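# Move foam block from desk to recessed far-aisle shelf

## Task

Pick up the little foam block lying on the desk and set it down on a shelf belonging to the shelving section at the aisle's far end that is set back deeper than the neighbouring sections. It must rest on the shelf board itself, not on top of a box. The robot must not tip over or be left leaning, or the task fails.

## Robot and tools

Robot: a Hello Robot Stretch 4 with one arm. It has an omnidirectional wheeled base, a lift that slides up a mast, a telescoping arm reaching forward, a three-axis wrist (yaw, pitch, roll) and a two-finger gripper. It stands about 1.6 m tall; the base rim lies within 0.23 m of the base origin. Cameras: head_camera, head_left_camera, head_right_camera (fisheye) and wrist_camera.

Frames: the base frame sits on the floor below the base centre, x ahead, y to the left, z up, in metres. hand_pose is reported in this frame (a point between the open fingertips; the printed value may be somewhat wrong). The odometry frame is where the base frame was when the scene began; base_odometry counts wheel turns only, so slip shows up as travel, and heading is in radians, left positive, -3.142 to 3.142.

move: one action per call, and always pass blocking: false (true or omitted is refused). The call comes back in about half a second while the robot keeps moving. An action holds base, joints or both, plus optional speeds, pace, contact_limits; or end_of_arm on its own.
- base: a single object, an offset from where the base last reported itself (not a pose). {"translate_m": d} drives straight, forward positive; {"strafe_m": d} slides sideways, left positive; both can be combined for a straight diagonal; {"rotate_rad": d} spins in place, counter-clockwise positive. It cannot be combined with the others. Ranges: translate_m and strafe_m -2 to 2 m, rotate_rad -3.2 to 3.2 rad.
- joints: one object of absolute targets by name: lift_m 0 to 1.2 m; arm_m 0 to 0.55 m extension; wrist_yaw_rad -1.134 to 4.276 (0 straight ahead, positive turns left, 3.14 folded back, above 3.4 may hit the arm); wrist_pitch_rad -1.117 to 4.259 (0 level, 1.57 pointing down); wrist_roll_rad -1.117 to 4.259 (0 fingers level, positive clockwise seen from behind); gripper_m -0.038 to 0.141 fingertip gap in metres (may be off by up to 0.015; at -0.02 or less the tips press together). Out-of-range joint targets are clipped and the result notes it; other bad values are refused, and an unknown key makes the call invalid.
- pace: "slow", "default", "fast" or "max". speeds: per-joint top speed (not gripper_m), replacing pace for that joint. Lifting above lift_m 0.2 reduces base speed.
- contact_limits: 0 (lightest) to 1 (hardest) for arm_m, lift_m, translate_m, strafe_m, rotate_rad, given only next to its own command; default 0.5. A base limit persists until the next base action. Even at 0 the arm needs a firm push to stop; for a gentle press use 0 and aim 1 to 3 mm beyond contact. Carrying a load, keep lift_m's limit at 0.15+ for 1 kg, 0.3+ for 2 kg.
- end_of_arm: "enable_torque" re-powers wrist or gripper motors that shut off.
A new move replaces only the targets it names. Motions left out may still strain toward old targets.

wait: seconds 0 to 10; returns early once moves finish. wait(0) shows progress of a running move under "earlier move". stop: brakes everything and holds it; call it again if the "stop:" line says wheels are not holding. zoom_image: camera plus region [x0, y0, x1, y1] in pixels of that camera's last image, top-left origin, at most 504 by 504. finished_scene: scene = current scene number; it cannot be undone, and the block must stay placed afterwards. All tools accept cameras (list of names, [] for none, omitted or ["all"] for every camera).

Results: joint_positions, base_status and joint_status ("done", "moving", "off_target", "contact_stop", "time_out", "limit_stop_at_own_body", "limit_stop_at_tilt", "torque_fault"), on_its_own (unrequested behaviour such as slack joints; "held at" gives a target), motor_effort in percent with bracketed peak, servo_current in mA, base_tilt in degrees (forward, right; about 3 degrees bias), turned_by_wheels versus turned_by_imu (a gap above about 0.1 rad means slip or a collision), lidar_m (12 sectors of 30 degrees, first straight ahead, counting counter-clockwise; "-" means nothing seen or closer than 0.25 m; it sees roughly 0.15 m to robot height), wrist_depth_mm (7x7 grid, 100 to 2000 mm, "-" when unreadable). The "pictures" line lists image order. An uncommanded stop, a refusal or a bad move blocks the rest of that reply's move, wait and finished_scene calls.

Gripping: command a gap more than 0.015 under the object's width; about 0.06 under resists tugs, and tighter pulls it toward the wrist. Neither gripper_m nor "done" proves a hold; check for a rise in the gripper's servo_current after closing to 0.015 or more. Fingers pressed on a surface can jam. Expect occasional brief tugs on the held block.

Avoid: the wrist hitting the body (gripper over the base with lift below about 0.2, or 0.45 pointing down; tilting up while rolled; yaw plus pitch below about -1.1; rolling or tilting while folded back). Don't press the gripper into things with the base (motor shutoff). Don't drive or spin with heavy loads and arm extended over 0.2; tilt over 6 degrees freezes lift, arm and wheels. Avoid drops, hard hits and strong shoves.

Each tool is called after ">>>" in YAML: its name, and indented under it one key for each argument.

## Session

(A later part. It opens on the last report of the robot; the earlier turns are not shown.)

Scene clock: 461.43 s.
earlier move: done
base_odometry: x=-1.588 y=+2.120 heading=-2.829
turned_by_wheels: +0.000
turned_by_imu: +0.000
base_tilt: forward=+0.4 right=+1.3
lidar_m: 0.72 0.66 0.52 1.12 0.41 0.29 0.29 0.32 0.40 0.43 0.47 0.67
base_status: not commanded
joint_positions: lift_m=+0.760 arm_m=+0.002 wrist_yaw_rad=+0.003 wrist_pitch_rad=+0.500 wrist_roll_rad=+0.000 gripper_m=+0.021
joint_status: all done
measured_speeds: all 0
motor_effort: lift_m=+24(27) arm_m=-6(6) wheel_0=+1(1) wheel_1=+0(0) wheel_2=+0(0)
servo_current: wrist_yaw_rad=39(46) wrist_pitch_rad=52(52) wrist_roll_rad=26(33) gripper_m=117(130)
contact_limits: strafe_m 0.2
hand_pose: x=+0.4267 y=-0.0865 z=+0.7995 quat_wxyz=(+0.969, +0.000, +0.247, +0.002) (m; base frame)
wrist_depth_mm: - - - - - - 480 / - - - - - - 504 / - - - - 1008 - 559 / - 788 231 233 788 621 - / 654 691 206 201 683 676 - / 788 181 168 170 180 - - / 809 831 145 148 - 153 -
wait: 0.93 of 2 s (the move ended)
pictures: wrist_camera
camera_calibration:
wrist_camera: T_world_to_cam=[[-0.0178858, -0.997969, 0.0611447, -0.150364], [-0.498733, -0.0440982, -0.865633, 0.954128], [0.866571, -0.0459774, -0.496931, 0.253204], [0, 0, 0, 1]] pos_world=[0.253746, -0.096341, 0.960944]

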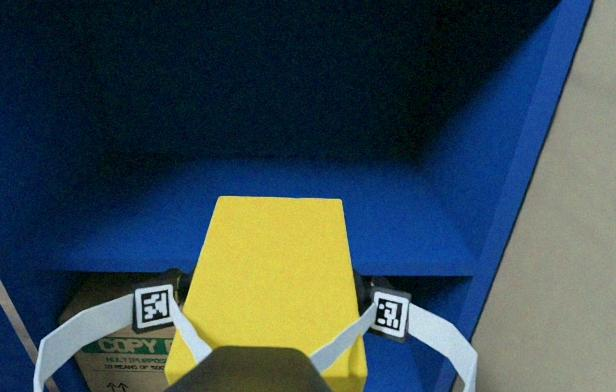

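>>> move:
  base: {"translate_m": 0.2}
  contact_limits: {"translate_m": 0.2}
  joints: {"lift_m": 0.585}
  blocking: false
  cameras: []

>>> wait:
  seconds: 3
  cameras: ["head_camera", "wrist_camera"]

Scene clock: 481.37 s.
move: moving
base_odometry: x=-1.619 y=+2.110 heading=-2.829
turned_by_wheels: +0.000
turned_by_imu: -0.001
base_tilt: forward=+0.3 right=+1.4
lidar_m: 0.69 0.66 0.52 0.95 0.50 0.34 0.32 0.33 0.47 0.44 0.47 0.64
base_status: translate_m moving
joint_positions: lift_m=+0.721 arm_m=+0.002 wrist_yaw_rad=+0.003 wrist_pitch_rad=+0.500 wrist_roll_rad=+0.000 gripper_m=+0.021
joint_status: lift_m moving
measured_speeds: translate_m=+0.124 strafe_m=+0.000 rotate_rad=+0.005 lift_m=-0.149 arm_m=+0.000 wrist_yaw_rad=+0.000 wrist_pitch_rad=+0.000 wrist_roll_rad=+0.000
motor_effort: lift_m=+14(23) arm_m=-6(6) wheel_0=+5(7) wheel_1=+4(7) wheel_2=-9(10)
servo_current: wrist_yaw_rad=39(46) wrist_pitch_rad=33(46) wrist_roll_rad=26(39) gripper_m=124(130)
contact_limits: translate_m 0.2
hand_pose: x=+0.4267 y=-0.0866 z=+0.7611 quat_wxyz=(+0.969, +0.000, +0.247, +0.002) (m; base frame)
wrist_depth_mm: - - - - - - 459 / - - - - - - 480 / - - - - - - 508 / 723 723 699 235 750 732 549 / 627 634 205 201 661 634 - / 741 181 169 170 180 - - / 778 778 145 148 - 139 -
pictures: none
No camera images: "cameras" was empty.

Scene clock: 482.93 s.
earlier move: done
base_odometry: x=-1.779 y=+2.058 heading=-2.828
turned_by_wheels: +0.000
turned_by_imu: +0.000
base_tilt: forward=+0.4 right=+1.3
lidar_m: 0.53 0.55 0.46 0.45 0.73 0.51 0.48 0.48 0.47 0.44 0.46 0.53
base_status: done
joint_positions: lift_m=+0.585 arm_m=+0.002 wrist_yaw_rad=+0.003 wrist_pitch_rad=+0.500 wrist_roll_rad=+0.000 gripper_m=+0.021
joint_status: all done
measured_speeds: all 0
motor_effort: lift_m=+14(23) arm_m=-6(6) wheel_0=+2(7) wheel_1=+2(7) wheel_2=+1(11)
servo_current: wrist_yaw_rad=33(46) wrist_pitch_rad=52(52) wrist_roll_rad=20(39) gripper_m=117(130)
contact_limits: translate_m 0.2
hand_pose: x=+0.4267 y=-0.0866 z=+0.6254 quat_wxyz=(+0.969, +0.000, +0.247, +0.002) (m; base frame)
wrist_depth_mm: 707 691 699 699 699 691 462 / 759 750 759 750 759 741 462 / 647 654 668 683 699 668 459 / 484 488 496 504 512 517 459 / 399 402 204 201 407 407 410 / 559 181 169 170 180 - 455 / 500 512 145 148 - - 492
wait: 1.57 of 3 s (the move ended)
pictures: head_camera, wrist_camera
camera_calibration:
wrist_camera: T_world_to_cam=[[-0.0180502, -0.997966, 0.0611449, -0.139687], [-0.498742, -0.0440162, -0.865632, 0.803383], [0.866563, -0.0461204, -0.496933, 0.166669], [0, 0, 0, 1]] pos_world=[0.25373, -0.0963543, 0.786798]

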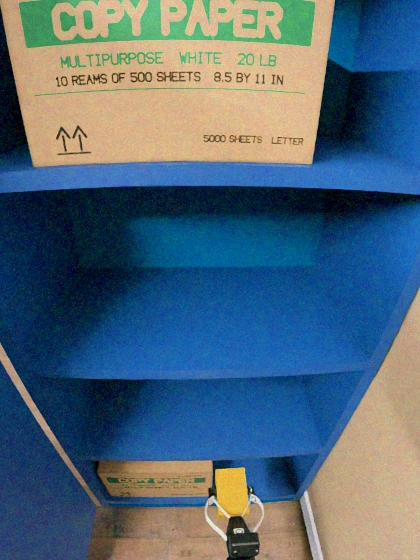

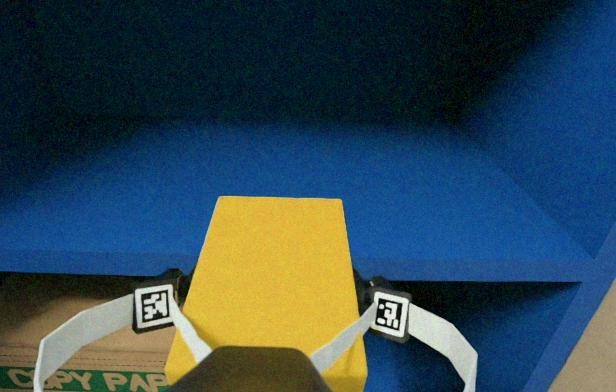

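>>> move:
  joints: {"arm_m": 0.365}
  contact_limits: {"arm_m": 0.1}
  blocking: false
  cameras: []

>>> wait:
  seconds: 3
  cameras: ["head_camera", "wrist_camera"]

Scene clock: 500.53 s.
move: moving
base_odometry: x=-1.779 y=+2.058 heading=-2.828
turned_by_wheels: +0.000
turned_by_imu: -0.001
base_tilt: forward=+0.2 right=+1.3
lidar_m: 0.51 0.56 0.47 0.43 0.70 0.50 0.49 0.50 0.46 0.43 0.45 0.55
base_status: not commanded
joint_positions: lift_m=+0.585 arm_m=+0.054 wrist_yaw_rad=+0.003 wrist_pitch_rad=+0.500 wrist_roll_rad=+0.000 gripper_m=+0.021
joint_status: arm_m moving
measured_speeds: translate_m=+0.000 strafe_m=+0.000 rotate_rad=+0.000 lift_m=+0.000 arm_m=+0.198 wrist_yaw_rad=+0.000 wrist_pitch_rad=+0.000 wrist_roll_rad=+0.000
motor_effort: lift_m=+14(14) arm_m=+6(10) wheel_0=+2(2) wheel_1=+3(3) wheel_2=+1(2)
servo_current: wrist_yaw_rad=39(46) wrist_pitch_rad=39(46) wrist_roll_rad=26(33) gripper_m=111(130)
contact_limits: arm_m 0.1; translate_m 0.2
hand_pose: x=+0.4788 y=-0.0866 z=+0.6254 quat_wxyz=(+0.969, +0.000, +0.247, +0.002) (m; base frame)
wrist_depth_mm: 654 647 654 661 654 654 449 / 699 707 707 715 715 707 449 / 647 661 676 683 699 668 449 / 480 488 496 500 512 517 445 / 382 389 206 201 402 404 410 / 357 181 169 170 181 368 404 / 459 480 145 148 - 139 442
pictures: none
No camera images: "cameras" was empty.

Scene clock: 502.23 s.
earlier move: done
base_odometry: x=-1.779 y=+2.058 heading=-2.828
turned_by_wheels: +0.000
turned_by_imu: +0.000
base_tilt: forward=+0.3 right=+1.3
lidar_m: 0.50 0.55 0.46 0.45 0.73 0.51 0.48 0.50 0.48 0.44 0.46 0.55
base_status: not commanded
joint_positions: lift_m=+0.585 arm_m=+0.365 wrist_yaw_rad=+0.003 wrist_pitch_rad=+0.500 wrist_roll_rad=+0.000 gripper_m=+0.021
joint_status: all done
measured_speeds: all 0
motor_effort: lift_m=+14(14) arm_m=+6(10) wheel_0=+2(2) wheel_1=+2(3) wheel_2=+2(2)
servo_current: wrist_yaw_rad=46(46) wrist_pitch_rad=39(52) wrist_roll_rad=33(33) gripper_m=124(130)
contact_limits: arm_m 0.1; translate_m 0.2
hand_pose: x=+0.7890 y=-0.0866 z=+0.6254 quat_wxyz=(+0.969, +0.000, +0.247, +0.002) (m; base frame)
wrist_depth_mm: 364 362 364 366 366 366 368 / 389 389 394 394 394 392 394 / 421 421 424 424 424 427 418 / 452 452 442 445 459 462 449 / 377 384 206 201 399 404 407 / 317 181 169 170 181 332 334 / 260 271 145 148 272 265 291
wait: 1.70 of 3 s (the move ended)
pictures: head_camera, wrist_camera
camera_calibration:
wrist_camera: T_world_to_cam=[[-0.0181565, -0.997964, 0.0611449, -0.13309], [-0.498746, -0.043963, -0.865632, 0.984092], [0.866558, -0.0462126, -0.496933, -0.14731], [0, 0, 0, 1]] pos_world=[0.616049, -0.0963629, 0.786796]

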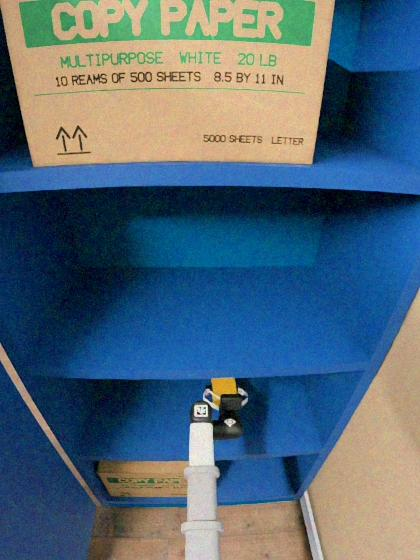

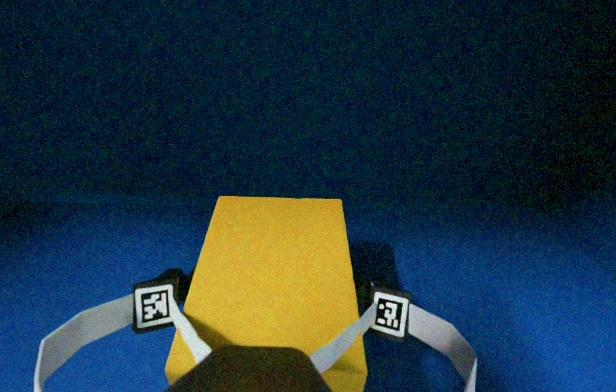

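>>> move:
  joints: {"lift_m": 0.538}
  speeds: {"lift_m": 0.08}
  contact_limits: {"lift_m": 0.2}
  blocking: false
  cameras: []

>>> wait:
  seconds: 2
  cameras: ["head_camera", "wrist_camera"]

>>> zoom_image:
  camera: "head_camera"
  region: [160, 340, 300, 480]

Scene clock: 514.37 s.
move: moving
base_odometry: x=-1.779 y=+2.058 heading=-2.828
turned_by_wheels: +0.000
turned_by_imu: -0.001
base_tilt: forward=+0.5 right=+1.3
lidar_m: 0.51 0.56 0.47 0.47 0.71 0.52 0.46 0.51 0.48 0.43 0.47 0.57
base_status: not commanded
joint_positions: lift_m=+0.555 arm_m=+0.365 wrist_yaw_rad=+0.003 wrist_pitch_rad=+0.500 wrist_roll_rad=+0.000 gripper_m=+0.021
joint_status: lift_m moving
measured_speeds: translate_m=+0.000 strafe_m=+0.000 rotate_rad=+0.000 lift_m=-0.080 arm_m=+0.000 wrist_yaw_rad=+0.000 wrist_pitch_rad=+0.000 wrist_roll_rad=+0.000
motor_effort: lift_m=+13(16) arm_m=+7(7) wheel_0=+2(2) wheel_1=+2(3) wheel_2=+1(2)
servo_current: wrist_yaw_rad=39(46) wrist_pitch_rad=46(52) wrist_roll_rad=26(33) gripper_m=117(130)
contact_limits: arm_m 0.1; lift_m 0.2; translate_m 0.2
hand_pose: x=+0.7890 y=-0.0866 z=+0.5951 quat_wxyz=(+0.969, +0.000, +0.247, +0.002) (m; base frame)
wrist_depth_mm: 366 364 364 364 364 366 370 / 389 392 392 394 392 397 394 / 421 427 424 424 427 427 418 / 421 430 439 449 445 449 430 / 340 343 206 201 355 362 366 / 282 181 169 170 183 297 298 / 232 242 145 148 242 243 259
pictures: none
No camera images: "cameras" was empty.

Scene clock: 515.00 s.
earlier move: done
base_odometry: x=-1.779 y=+2.058 heading=-2.828
turned_by_wheels: +0.000
turned_by_imu: +0.000
base_tilt: forward=+0.5 right=+1.4
lidar_m: 0.52 0.55 0.46 0.46 0.71 0.50 0.48 0.51 0.46 0.44 0.47 0.55
base_status: not commanded
joint_positions: lift_m=+0.538 arm_m=+0.365 wrist_yaw_rad=+0.003 wrist_pitch_rad=+0.500 wrist_roll_rad=+0.000 gripper_m=+0.021
joint_status: all done
measured_speeds: all 0
motor_effort: lift_m=+14(16) arm_m=+6(7) wheel_0=+2(2) wheel_1=+2(3) wheel_2=+1(2)
servo_current: wrist_yaw_rad=39(46) wrist_pitch_rad=39(59) wrist_roll_rad=33(33) gripper_m=117(130)
contact_limits: arm_m 0.1; lift_m 0.2; translate_m 0.2
hand_pose: x=+0.7890 y=-0.0866 z=+0.5784 quat_wxyz=(+0.969, +0.000, +0.247, +0.002) (m; base frame)
wrist_depth_mm: 366 362 364 364 366 366 370 / 392 392 392 394 394 394 397 / 421 424 424 427 427 430 421 / 387 392 397 407 410 418 413 / 307 312 205 202 324 327 332 / 254 183 168 170 182 270 271 / 211 220 145 148 221 221 236
wait: 0.63 of 2 s (the move ended)
pictures: head_camera, wrist_camera
camera_calibration:
wrist_camera: T_world_to_cam=[[-0.0181563, -0.997964, 0.0611449, -0.130217], [-0.498746, -0.0439631, -0.865632, 0.943415], [0.866558, -0.0462125, -0.496933, -0.170665], [0, 0, 0, 1]] pos_world=[0.616051, -0.0963628, 0.739803]

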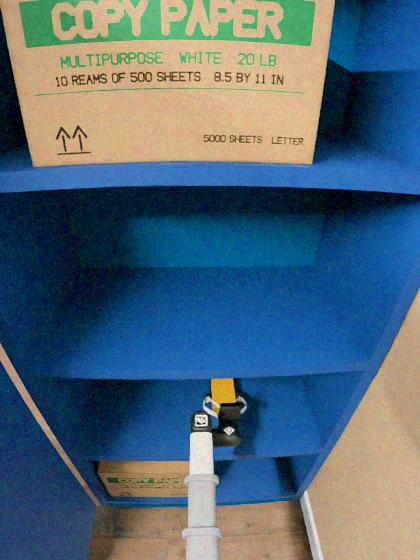

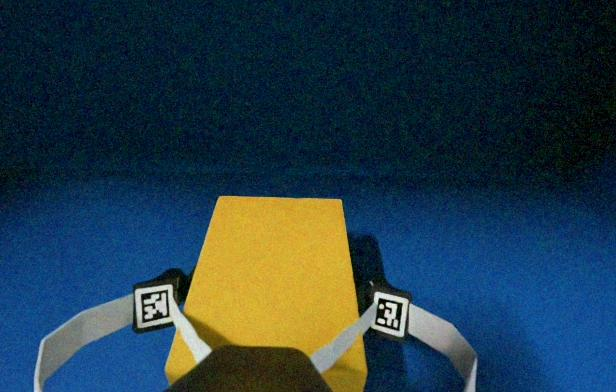

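Scaled by 3.600 from the camera's 420x560 image, which has a finer 1200x1600 frame.

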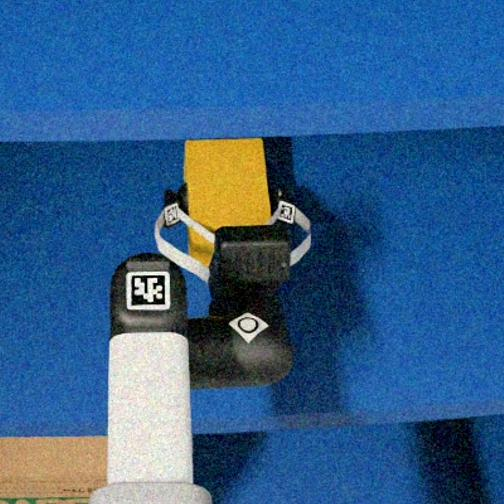

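>>> move:
  joints: {"lift_m": 0.533}
  speeds: {"lift_m": 0.05}
  contact_limits: {"lift_m": 0.2}
  blocking: false
  cameras: ["wrist_camera"]

>>> wait:
  seconds: 1
  cameras: ["wrist_camera", "head_camera"]

Scene clock: 533.43 s.
move: moving
base_odometry: x=-1.779 y=+2.058 heading=-2.828
turned_by_wheels: +0.000
turned_by_imu: -0.001
base_tilt: forward=+0.2 right=+1.6
lidar_m: 0.51 0.55 0.47 0.46 0.68 0.49 0.50 0.51 0.45 0.44 0.46 0.57
base_status: not commanded
joint_positions: lift_m=+0.533 arm_m=+0.365 wrist_yaw_rad=+0.003 wrist_pitch_rad=+0.500 wrist_roll_rad=+0.000 gripper_m=+0.021
joint_status: lift_m moving
measured_speeds: all 0
motor_effort: lift_m=+14(15) arm_m=+6(7) wheel_0=+2(2) wheel_1=+3(3) wheel_2=+1(2)
servo_current: wrist_yaw_rad=39(46) wrist_pitch_rad=33(59) wrist_roll_rad=26(33) gripper_m=117(124)
contact_limits: arm_m 0.1; lift_m 0.2; translate_m 0.2
hand_pose: x=+0.7890 y=-0.0866 z=+0.5734 quat_wxyz=(+0.969, +0.000, +0.247, +0.002) (m; base frame)
wrist_depth_mm: 366 362 364 366 368 364 370 / 389 392 389 392 394 394 394 / 424 421 424 427 427 427 418 / 377 382 389 394 399 407 410 / 300 304 206 201 315 319 322 / 248 183 168 170 183 263 263 / 206 214 145 148 221 215 229
pictures: wrist_camera
camera_calibration:
wrist_camera: T_world_to_cam=[[-0.0181565, -0.997964, 0.0611449, -0.129911], [-0.498746, -0.043963, -0.865632, 0.939087], [0.866558, -0.0462127, -0.496933, -0.17315], [0, 0, 0, 1]] pos_world=[0.616052, -0.0963629, 0.734804]

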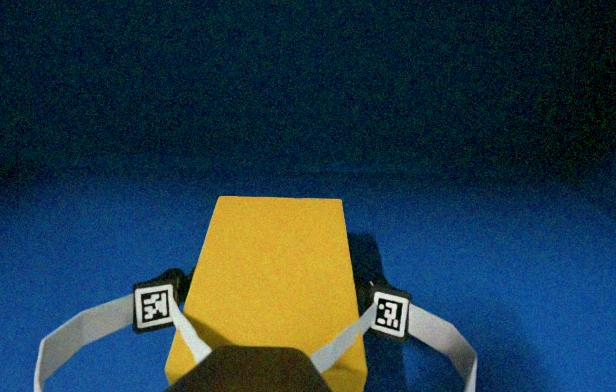

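Scene clock: 533.47 s.
earlier move: done
base_odometry: x=-1.779 y=+2.058 heading=-2.828
turned_by_wheels: +0.000
turned_by_imu: +0.000
base_tilt: forward=+0.4 right=+1.3
lidar_m: 0.52 0.55 0.46 0.47 0.75 0.50 0.49 0.50 0.46 0.42 0.45 0.53
base_status: not commanded
joint_positions: lift_m=+0.533 arm_m=+0.365 wrist_yaw_rad=+0.003 wrist_pitch_rad=+0.500 wrist_roll_rad=+0.000 gripper_m=+0.021
joint_status: all done
measured_speeds: all 0
motor_effort: lift_m=+14(15) arm_m=+6(7) wheel_0=+2(2) wheel_1=+3(3) wheel_2=+1(2)
servo_current: wrist_yaw_rad=39(46) wrist_pitch_rad=33(59) wrist_roll_rad=26(33) gripper_m=117(124)
contact_limits: arm_m 0.1; lift_m 0.2; translate_m 0.2
hand_pose: x=+0.7890 y=-0.0866 z=+0.5734 quat_wxyz=(+0.969, +0.000, +0.247, +0.002) (m; base frame)
wrist_depth_mm: 364 364 364 364 364 364 370 / 389 392 392 394 392 394 392 / 418 421 424 424 427 427 418 / 377 384 387 394 402 407 410 / 300 303 205 201 315 319 322 / 247 183 168 170 182 263 264 / 206 215 145 148 220 215 229
wait: 0.03 of 1 s (the move ended)
pictures: head_camera, wrist_camera
camera_calibration:
wrist_camera: T_world_to_cam=[[-0.0181566, -0.997964, 0.0611448, -0.129911], [-0.498746, -0.0439628, -0.865632, 0.939087], [0.866558, -0.0462127, -0.496933, -0.17315], [0, 0, 0, 1]] pos_world=[0.616052, -0.0963629, 0.734804]

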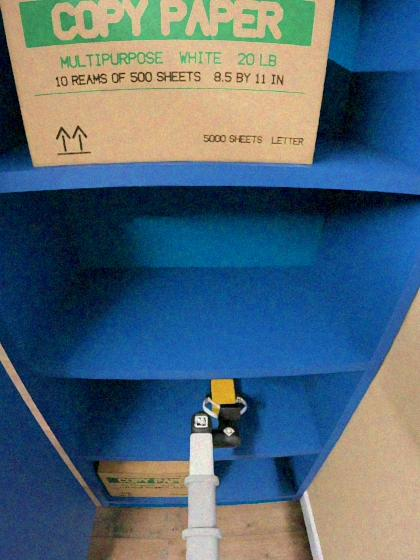

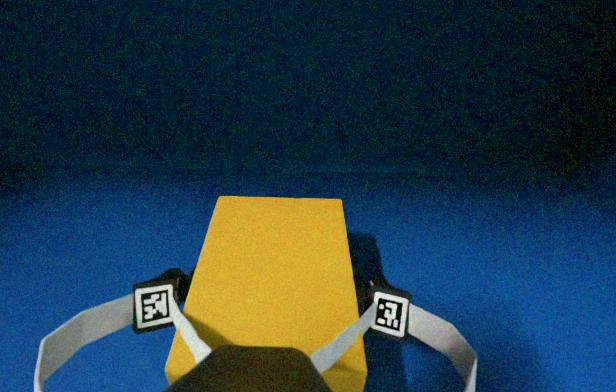

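>>> move:
  joints: {"lift_m": 0.528}
  speeds: {"lift_m": 0.03}
  contact_limits: {"lift_m": 0.1}
  blocking: false
  cameras: []

>>> wait:
  seconds: 1
  cameras: ["wrist_camera"]

Scene clock: 541.80 s.
move: moving
base_odometry: x=-1.779 y=+2.058 heading=-2.828
turned_by_wheels: +0.000
turned_by_imu: -0.001
base_tilt: forward=+0.4 right=+1.6
lidar_m: 0.52 0.55 0.48 0.45 0.73 0.50 0.46 0.50 0.48 0.41 0.45 0.56
base_status: not commanded
joint_positions: lift_m=+0.528 arm_m=+0.365 wrist_yaw_rad=+0.003 wrist_pitch_rad=+0.500 wrist_roll_rad=+0.000 gripper_m=+0.021
joint_status: lift_m moving
measured_speeds: all 0
motor_effort: lift_m=+13(14) arm_m=+6(7) wheel_0=+2(2) wheel_1=+3(3) wheel_2=+1(2)
servo_current: wrist_yaw_rad=26(39) wrist_pitch_rad=39(52) wrist_roll_rad=26(33) gripper_m=124(124)
contact_limits: arm_m 0.1; lift_m 0.1; translate_m 0.2
hand_pose: x=+0.7890 y=-0.0866 z=+0.5684 quat_wxyz=(+0.969, +0.000, +0.247, +0.002) (m; base frame)
wrist_depth_mm: 366 364 364 364 366 366 370 / 389 389 392 397 394 392 394 / 421 424 424 424 427 427 418 / 370 375 382 389 392 399 407 / 296 298 206 201 310 314 317 / 245 183 168 170 181 256 259 / 202 205 145 148 211 211 225
pictures: none
No camera images: "cameras" was empty.

Scene clock: 541.87 s.
earlier move: done
base_odometry: x=-1.779 y=+2.058 heading=-2.828
turned_by_wheels: +0.000
turned_by_imu: +0.000
base_tilt: forward=+0.3 right=+1.4
lidar_m: 0.52 0.54 0.47 0.47 0.71 0.50 0.48 0.50 0.46 0.43 0.47 0.55
base_status: not commanded
joint_positions: lift_m=+0.528 arm_m=+0.365 wrist_yaw_rad=+0.003 wrist_pitch_rad=+0.500 wrist_roll_rad=+0.000 gripper_m=+0.021
joint_status: all done
measured_speeds: all 0
motor_effort: lift_m=+13(14) arm_m=+6(7) wheel_0=+2(2) wheel_1=+3(3) wheel_2=+1(2)
servo_current: wrist_yaw_rad=39(39) wrist_pitch_rad=46(52) wrist_roll_rad=26(33) gripper_m=117(124)
contact_limits: arm_m 0.1; lift_m 0.1; translate_m 0.2
hand_pose: x=+0.7890 y=-0.0866 z=+0.5684 quat_wxyz=(+0.969, +0.000, +0.247, +0.002) (m; base frame)
wrist_depth_mm: 366 364 366 362 366 366 373 / 389 389 392 394 394 394 392 / 421 421 424 424 421 427 418 / 370 377 382 389 394 399 404 / 294 298 206 201 309 314 315 / 243 184 168 170 181 257 258 / 202 205 145 148 210 205 225
wait: 0.07 of 1 s (the move ended)
pictures: wrist_camera
camera_calibration:
wrist_camera: T_world_to_cam=[[-0.0181569, -0.997964, 0.0611448, -0.129607], [-0.498747, -0.0439628, -0.865632, 0.934797], [0.866558, -0.0462129, -0.496933, -0.175614], [0, 0, 0, 1]] pos_world=[0.616053, -0.0963629, 0.729847]

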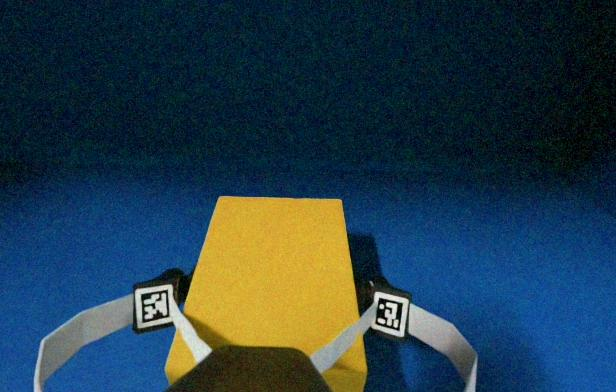

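>>> move:
  joints: {"lift_m": 0.523}
  speeds: {"lift_m": 0.03}
  contact_limits: {"lift_m": 0.1}
  blocking: false
  cameras: []

>>> wait:
  seconds: 1
  cameras: ["wrist_camera"]

Scene clock: 558.37 s.
move: moving
base_odometry: x=-1.779 y=+2.058 heading=-2.828
turned_by_wheels: +0.000
turned_by_imu: -0.001
base_tilt: forward=+0.4 right=+1.5
lidar_m: 0.51 0.55 0.45 0.47 0.74 0.52 0.49 0.48 0.47 0.43 0.45 0.55
base_status: not commanded
joint_positions: lift_m=+0.524 arm_m=+0.365 wrist_yaw_rad=+0.003 wrist_pitch_rad=+0.500 wrist_roll_rad=+0.000 gripper_m=+0.021
joint_status: lift_m moving
measured_speeds: all 0
motor_effort: lift_m=+12(13) arm_m=+6(7) wheel_0=+2(2) wheel_1=+2(3) wheel_2=+2(2)
servo_current: wrist_yaw_rad=39(39) wrist_pitch_rad=39(52) wrist_roll_rad=20(33) gripper_m=111(124)
contact_limits: arm_m 0.1; lift_m 0.1; translate_m 0.2
hand_pose: x=+0.7890 y=-0.0866 z=+0.5636 quat_wxyz=(+0.969, +0.000, +0.247, +0.002) (m; base frame)
wrist_depth_mm: 364 362 362 368 366 368 370 / 384 392 389 392 394 394 394 / 418 421 424 424 424 427 421 / 375 382 384 394 399 404 407 / 296 301 206 202 312 315 319 / 244 180 168 169 181 257 259 / 201 208 144 147 210 204 225
pictures: none
No camera images: "cameras" was empty.

Scene clock: 558.43 s.
earlier move: done
base_odometry: x=-1.779 y=+2.058 heading=-2.828
turned_by_wheels: +0.000
turned_by_imu: +0.000
base_tilt: forward=+0.4 right=+1.4
lidar_m: 0.51 0.55 0.46 0.47 0.71 0.51 0.48 0.50 0.48 0.43 0.46 0.56
base_status: not commanded
joint_positions: lift_m=+0.524 arm_m=+0.365 wrist_yaw_rad=+0.003 wrist_pitch_rad=+0.500 wrist_roll_rad=+0.000 gripper_m=+0.021
joint_status: all done
measured_speeds: all 0
motor_effort: lift_m=+12(13) arm_m=+6(7) wheel_0=+2(2) wheel_1=+3(3) wheel_2=+2(2)
servo_current: wrist_yaw_rad=39(39) wrist_pitch_rad=39(52) wrist_roll_rad=20(33) gripper_m=117(124)
contact_limits: arm_m 0.1; lift_m 0.1; translate_m 0.2
hand_pose: x=+0.7890 y=-0.0866 z=+0.5636 quat_wxyz=(+0.969, +0.000, +0.247, +0.002) (m; base frame)
wrist_depth_mm: 364 364 364 364 366 366 373 / 387 389 392 392 394 394 394 / 418 418 418 424 427 427 421 / 375 382 387 394 399 404 410 / 296 301 206 200 314 314 319 / 244 181 168 169 181 258 259 / 201 209 144 146 211 204 225
wait: 0.07 of 1 s (the move ended)
pictures: wrist_camera
camera_calibration:
wrist_camera: T_world_to_cam=[[-0.0181563, -0.997964, 0.0611449, -0.129311], [-0.498747, -0.0439631, -0.865632, 0.930595], [0.866558, -0.0462124, -0.496933, -0.178028], [0, 0, 0, 1]] pos_world=[0.616054, -0.0963628, 0.724992]

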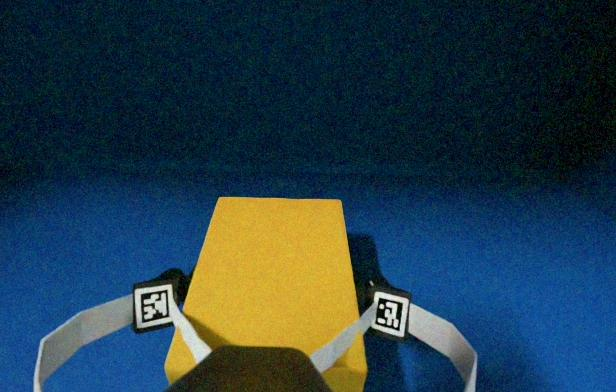

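>>> move:
  joints: {"lift_m": 0.526, "gripper_m": 0.06}
  pace: "slow"
  blocking: false
  cameras: []

>>> wait:
  seconds: 2
  cameras: ["wrist_camera"]

Scene clock: 569.33 s.
move: moving
base_odometry: x=-1.779 y=+2.058 heading=-2.828
turned_by_wheels: +0.000
turned_by_imu: -0.001
base_tilt: forward=+0.1 right=+1.5
lidar_m: 0.52 0.56 0.47 0.46 0.73 0.51 0.49 0.48 0.48 0.43 0.45 0.56
base_status: not commanded
joint_positions: lift_m=+0.526 arm_m=+0.365 wrist_yaw_rad=+0.003 wrist_pitch_rad=+0.500 wrist_roll_rad=+0.000 gripper_m=+0.031
joint_status: lift_m moving; gripper_m moving
measured_speeds: all 0
motor_effort: lift_m=+23(23) arm_m=+6(7) wheel_0=+2(2) wheel_1=+3(3) wheel_2=+1(2)
servo_current: wrist_yaw_rad=39(39) wrist_pitch_rad=46(52) wrist_roll_rad=26(33) gripper_m=52(91)
contact_limits: arm_m 0.1; translate_m 0.2
hand_pose: x=+0.7890 y=-0.0866 z=+0.5657 quat_wxyz=(+0.969, +0.000, +0.247, +0.002) (m; base frame)
wrist_depth_mm: 366 364 362 366 366 370 375 / 387 389 392 394 392 397 397 / 415 415 421 421 427 427 421 / 377 382 387 394 399 404 404 / 297 301 207 203 312 317 319 / 245 187 169 171 184 258 260 / 208 209 147 148 211 212 227
pictures: none
No camera images: "cameras" was empty.

Scene clock: 570.63 s.
earlier move: done
base_odometry: x=-1.779 y=+2.058 heading=-2.828
turned_by_wheels: +0.000
turned_by_imu: +0.000
base_tilt: forward=+0.3 right=+1.4
lidar_m: 0.51 0.55 0.46 0.44 0.71 0.51 0.49 0.49 0.44 0.43 0.45 0.57
base_status: not commanded
joint_positions: lift_m=+0.526 arm_m=+0.365 wrist_yaw_rad=+0.003 wrist_pitch_rad=+0.500 wrist_roll_rad=+0.000 gripper_m=+0.060
joint_status: all done
measured_speeds: all 0
motor_effort: lift_m=+22(23) arm_m=+6(7) wheel_0=+2(2) wheel_1=+3(3) wheel_2=+1(2)
servo_current: wrist_yaw_rad=39(46) wrist_pitch_rad=46(52) wrist_roll_rad=26(33) gripper_m=39(91)
contact_limits: arm_m 0.1; translate_m 0.2
hand_pose: x=+0.7890 y=-0.0866 z=+0.5658 quat_wxyz=(+0.969, +0.000, +0.247, +0.001) (m; base frame)
wrist_depth_mm: 362 362 364 366 368 370 375 / 387 387 392 394 397 397 399 / 415 415 421 424 427 427 418 / 382 389 397 404 407 413 402 / 303 306 219 212 319 320 327 / 249 236 179 176 189 263 264 / 211 208 154 155 208 221 229
wait: 1.30 of 2 s (the move ended)
pictures: wrist_camera
camera_calibration:
wrist_camera: T_world_to_cam=[[-0.0182759, -0.997962, 0.0611449, -0.129379], [-0.498752, -0.0439034, -0.865632, 0.932474], [0.866552, -0.0463163, -0.496933, -0.176949], [0, 0, 0, 1]] pos_world=[0.616044, -0.0963725, 0.727159]

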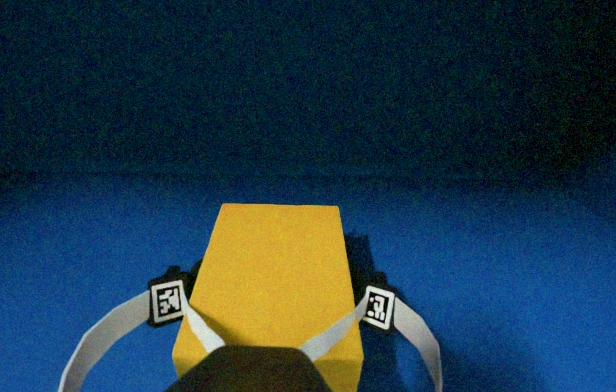

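>>> move:
  joints: {"gripper_m": 0.12}
  pace: "slow"
  blocking: false
  cameras: []

>>> wait:
  seconds: 3
  cameras: ["wrist_camera", "head_camera"]

Scene clock: 574.90 s.
move: moving
base_odometry: x=-1.779 y=+2.058 heading=-2.828
turned_by_wheels: +0.000
turned_by_imu: -0.001
base_tilt: forward=+0.5 right=+1.3
lidar_m: 0.52 0.53 0.46 0.47 0.69 0.52 0.48 0.49 0.47 0.44 0.44 0.56
base_status: not commanded
joint_positions: lift_m=+0.526 arm_m=+0.365 wrist_yaw_rad=+0.003 wrist_pitch_rad=+0.500 wrist_roll_rad=+0.000 gripper_m=+0.070
joint_status: gripper_m moving
measured_speeds: translate_m=+0.000 strafe_m=+0.000 rotate_rad=+0.000 lift_m=+0.000 arm_m=+0.000 wrist_yaw_rad=-0.002 wrist_pitch_rad=+0.000 wrist_roll_rad=+0.000
motor_effort: lift_m=+22(22) arm_m=+6(7) wheel_0=+2(2) wheel_1=+3(3) wheel_2=+1(2)
servo_current: wrist_yaw_rad=33(39) wrist_pitch_rad=39(52) wrist_roll_rad=33(33) gripper_m=52(98)
contact_limits: arm_m 0.1; translate_m 0.2
hand_pose: x=+0.7890 y=-0.0866 z=+0.5658 quat_wxyz=(+0.969, +0.000, +0.247, +0.001) (m; base frame)
wrist_depth_mm: 364 362 364 366 368 368 375 / 387 387 392 394 397 397 397 / 415 418 421 418 424 427 421 / 384 392 397 407 407 418 402 / 301 306 224 215 319 324 327 / 249 191 182 178 194 265 265 / 217 208 154 156 208 222 229
pictures: none
No camera images: "cameras" was empty.

Scene clock: 577.17 s.
earlier move: done
base_odometry: x=-1.779 y=+2.058 heading=-2.828
turned_by_wheels: +0.000
turned_by_imu: -0.001
base_tilt: forward=+0.4 right=+1.4
lidar_m: 0.52 0.56 0.47 0.47 0.72 0.49 0.48 0.50 0.48 0.44 0.45 0.56
base_status: not commanded
joint_positions: lift_m=+0.526 arm_m=+0.365 wrist_yaw_rad=+0.002 wrist_pitch_rad=+0.497 wrist_roll_rad=+0.000 gripper_m=+0.120
joint_status: all done
measured_speeds: all 0
motor_effort: lift_m=+20(22) arm_m=+7(7) wheel_0=+2(2) wheel_1=+3(3) wheel_2=+2(2)
servo_current: wrist_yaw_rad=33(46) wrist_pitch_rad=46(65) wrist_roll_rad=33(39) gripper_m=46(104)
contact_limits: arm_m 0.1; translate_m 0.2
hand_pose: x=+0.7893 y=-0.0869 z=+0.5665 quat_wxyz=(+0.969, +0.000, +0.246, +0.001) (m; base frame)
wrist_depth_mm: 362 364 364 366 368 370 377 / 384 387 392 394 397 397 399 / 413 415 421 424 424 430 418 / 394 402 410 418 424 433 418 / 309 315 231 222 327 332 338 / 253 199 180 188 196 271 272 / 216 216 161 - 220 227 236
wait: 2.27 of 3 s (the move ended)
pictures: head_camera, wrist_camera
camera_calibration:
wrist_camera: T_world_to_cam=[[-0.0192836, -0.997946, 0.0610903, -0.128809], [-0.496589, -0.0434722, -0.866896, 0.932318], [0.867772, -0.0470537, -0.494731, -0.179088], [0, 0, 0, 1]] pos_world=[0.615902, -0.0964412, 0.727492]

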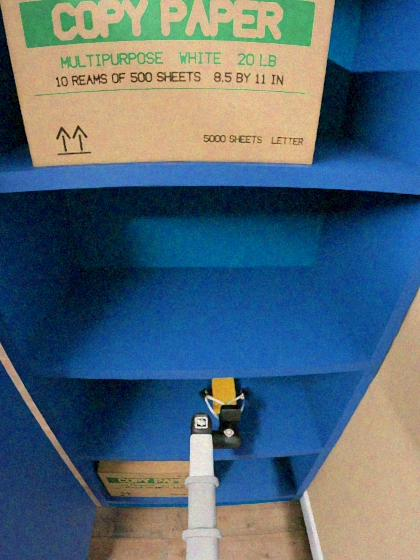

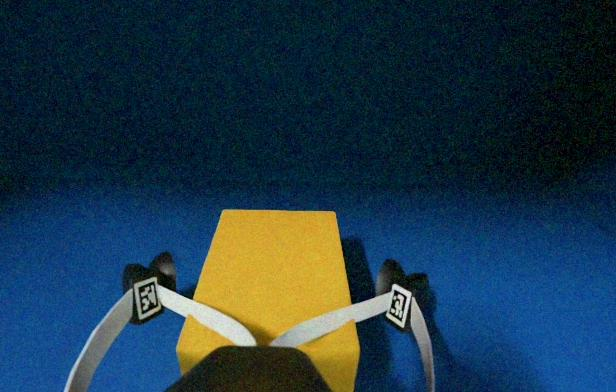

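>>> move:
  joints: {"arm_m": 0.2}
  pace: "slow"
  blocking: false
  cameras: []

>>> wait:
  seconds: 3
  cameras: ["wrist_camera", "head_camera"]

Scene clock: 584.80 s.
move: moving
base_odometry: x=-1.779 y=+2.058 heading=-2.828
turned_by_wheels: +0.000
turned_by_imu: -0.001
base_tilt: forward=+0.4 right=+1.4
lidar_m: 0.52 0.55 0.45 0.46 0.71 0.50 0.48 0.48 0.48 0.42 0.46 0.56
base_status: not commanded
joint_positions: lift_m=+0.526 arm_m=+0.352 wrist_yaw_rad=+0.002 wrist_pitch_rad=+0.495 wrist_roll_rad=+0.000 gripper_m=+0.120
joint_status: arm_m moving
measured_speeds: translate_m=+0.000 strafe_m=+0.000 rotate_rad=+0.000 lift_m=+0.000 arm_m=-0.050 wrist_yaw_rad=+0.000 wrist_pitch_rad=-0.004 wrist_roll_rad=+0.000
motor_effort: lift_m=+20(20) arm_m=-5(11) wheel_0=+2(2) wheel_1=+3(3) wheel_2=+1(2)
servo_current: wrist_yaw_rad=39(46) wrist_pitch_rad=46(52) wrist_roll_rad=33(33) gripper_m=46(52)
contact_limits: translate_m 0.2
hand_pose: x=+0.7770 y=-0.0869 z=+0.5670 quat_wxyz=(+0.969, +0.000, +0.245, +0.001) (m; base frame)
wrist_depth_mm: 370 370 375 377 377 379 387 / 394 397 402 404 404 410 399 / 424 427 433 433 433 439 427 / 399 410 415 260 430 439 421 / 314 319 220 213 334 338 342 / 256 243 181 186 196 273 276 / 222 219 164 164 221 229 237
pictures: none
No camera images: "cameras" was empty.

Scene clock: 587.23 s.
earlier move: done
base_odometry: x=-1.779 y=+2.058 heading=-2.828
turned_by_wheels: +0.000
turned_by_imu: -0.001
base_tilt: forward=+0.3 right=+1.5
lidar_m: 0.53 0.54 0.48 0.48 0.73 0.50 0.48 0.51 0.44 0.43 0.47 0.54
base_status: not commanded
joint_positions: lift_m=+0.526 arm_m=+0.200 wrist_yaw_rad=+0.002 wrist_pitch_rad=+0.499 wrist_roll_rad=+0.000 gripper_m=+0.120
joint_status: all done
measured_speeds: all 0
motor_effort: lift_m=+20(20) arm_m=-6(11) wheel_0=+2(2) wheel_1=+3(3) wheel_2=+1(2)
servo_current: wrist_yaw_rad=39(46) wrist_pitch_rad=46(59) wrist_roll_rad=33(33) gripper_m=52(52)
contact_limits: translate_m 0.2
hand_pose: x=+0.6245 y=-0.0869 z=+0.5660 quat_wxyz=(+0.969, +0.000, +0.247, +0.001) (m; base frame)
wrist_depth_mm: 517 517 517 521 521 525 449 / 549 554 559 559 559 559 449 / 492 500 504 351 525 539 449 / 362 368 357 330 389 392 402 / 289 294 297 301 306 309 312 / 241 220 237 250 200 254 255 / 209 202 216 152 208 215 223
wait: 2.43 of 3 s (the move ended)
pictures: head_camera, wrist_camera
camera_calibration:
wrist_camera: T_world_to_cam=[[-0.0191546, -0.997946, 0.0611358, -0.132062], [-0.498418, -0.0434765, -0.865846, 0.850556], [0.866725, -0.0470561, -0.496561, -0.0346337], [0, 0, 0, 1]] pos_world=[0.451421, -0.0964411, 0.727326]

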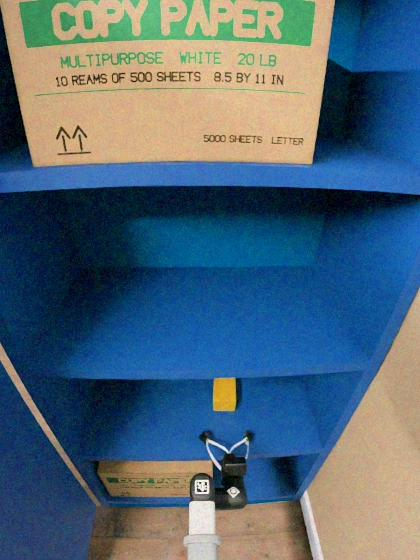

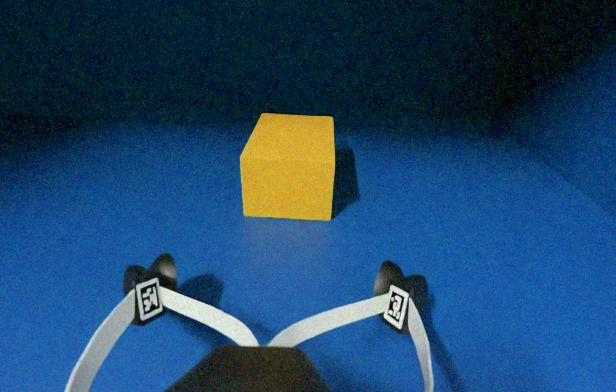

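>>> move:
  joints: {"arm_m": 0.02}
  blocking: false
  cameras: []

>>> wait:
  seconds: 2
  cameras: ["head_camera"]

>>> finished_scene:
  scene: 1

Scene clock: 595.30 s.
move: moving
base_odometry: x=-1.779 y=+2.058 heading=-2.828
turned_by_wheels: +0.000
turned_by_imu: -0.001
base_tilt: forward=+0.4 right=+1.3
lidar_m: 0.52 0.54 0.48 0.45 0.70 0.50 0.47 0.49 0.48 0.45 0.46 0.54
base_status: not commanded
joint_positions: lift_m=+0.526 arm_m=+0.148 wrist_yaw_rad=+0.002 wrist_pitch_rad=+0.499 wrist_roll_rad=+0.000 gripper_m=+0.120
joint_status: arm_m moving
measured_speeds: translate_m=+0.000 strafe_m=+0.000 rotate_rad=+0.000 lift_m=+0.000 arm_m=-0.198 wrist_yaw_rad=+0.000 wrist_pitch_rad=+0.000 wrist_roll_rad=+0.000
motor_effort: lift_m=+20(20) arm_m=-4(9) wheel_0=+2(2) wheel_1=+3(3) wheel_2=+2(2)
servo_current: wrist_yaw_rad=26(39) wrist_pitch_rad=39(52) wrist_roll_rad=26(33) gripper_m=39(52)
contact_limits: translate_m 0.2
hand_pose: x=+0.5720 y=-0.0869 z=+0.5660 quat_wxyz=(+0.969, +0.000, +0.247, +0.001) (m; base frame)
wrist_depth_mm: 564 564 559 559 564 559 459 / 603 597 597 591 609 603 459 / 492 496 504 366 525 539 462 / 366 368 375 373 387 397 402 / 290 294 300 303 307 310 312 / 239 220 237 251 200 254 256 / 239 389 232 152 239 241 249
pictures: none
No camera images: "cameras" was empty.

Scene clock: 596.43 s.
earlier move: done
base_odometry: x=-1.779 y=+2.058 heading=-2.828
turned_by_wheels: +0.000
turned_by_imu: +0.000
base_tilt: forward=+0.2 right=+1.3
lidar_m: 0.51 0.55 0.47 0.47 0.71 0.50 0.49 0.50 0.48 0.44 0.47 0.57
base_status: not commanded
joint_positions: lift_m=+0.526 arm_m=+0.020 wrist_yaw_rad=+0.002 wrist_pitch_rad=+0.500 wrist_roll_rad=+0.000 gripper_m=+0.120
joint_status: all done
measured_speeds: all 0
motor_effort: lift_m=+20(20) arm_m=-6(10) wheel_0=+2(2) wheel_1=+2(3) wheel_2=+1(2)
servo_current: wrist_yaw_rad=33(46) wrist_pitch_rad=33(59) wrist_roll_rad=26(33) gripper_m=39(52)
contact_limits: translate_m 0.2
hand_pose: x=+0.4445 y=-0.0869 z=+0.5660 quat_wxyz=(+0.969, +0.000, +0.247, +0.001) (m; base frame)
wrist_depth_mm: 676 676 676 683 691 691 449 / 699 707 707 715 732 723 449 / 492 500 508 488 535 539 449 / 366 370 377 384 392 397 404 / 549 357 549 362 366 359 404 / 477 220 469 - 192 - 442 / 466 484 462 - - - 473
wait: 1.13 of 2 s (the move ended)
pictures: head_camera

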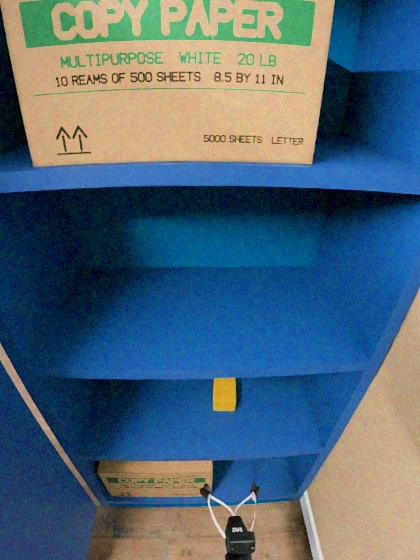

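The scene is finished: the task was done.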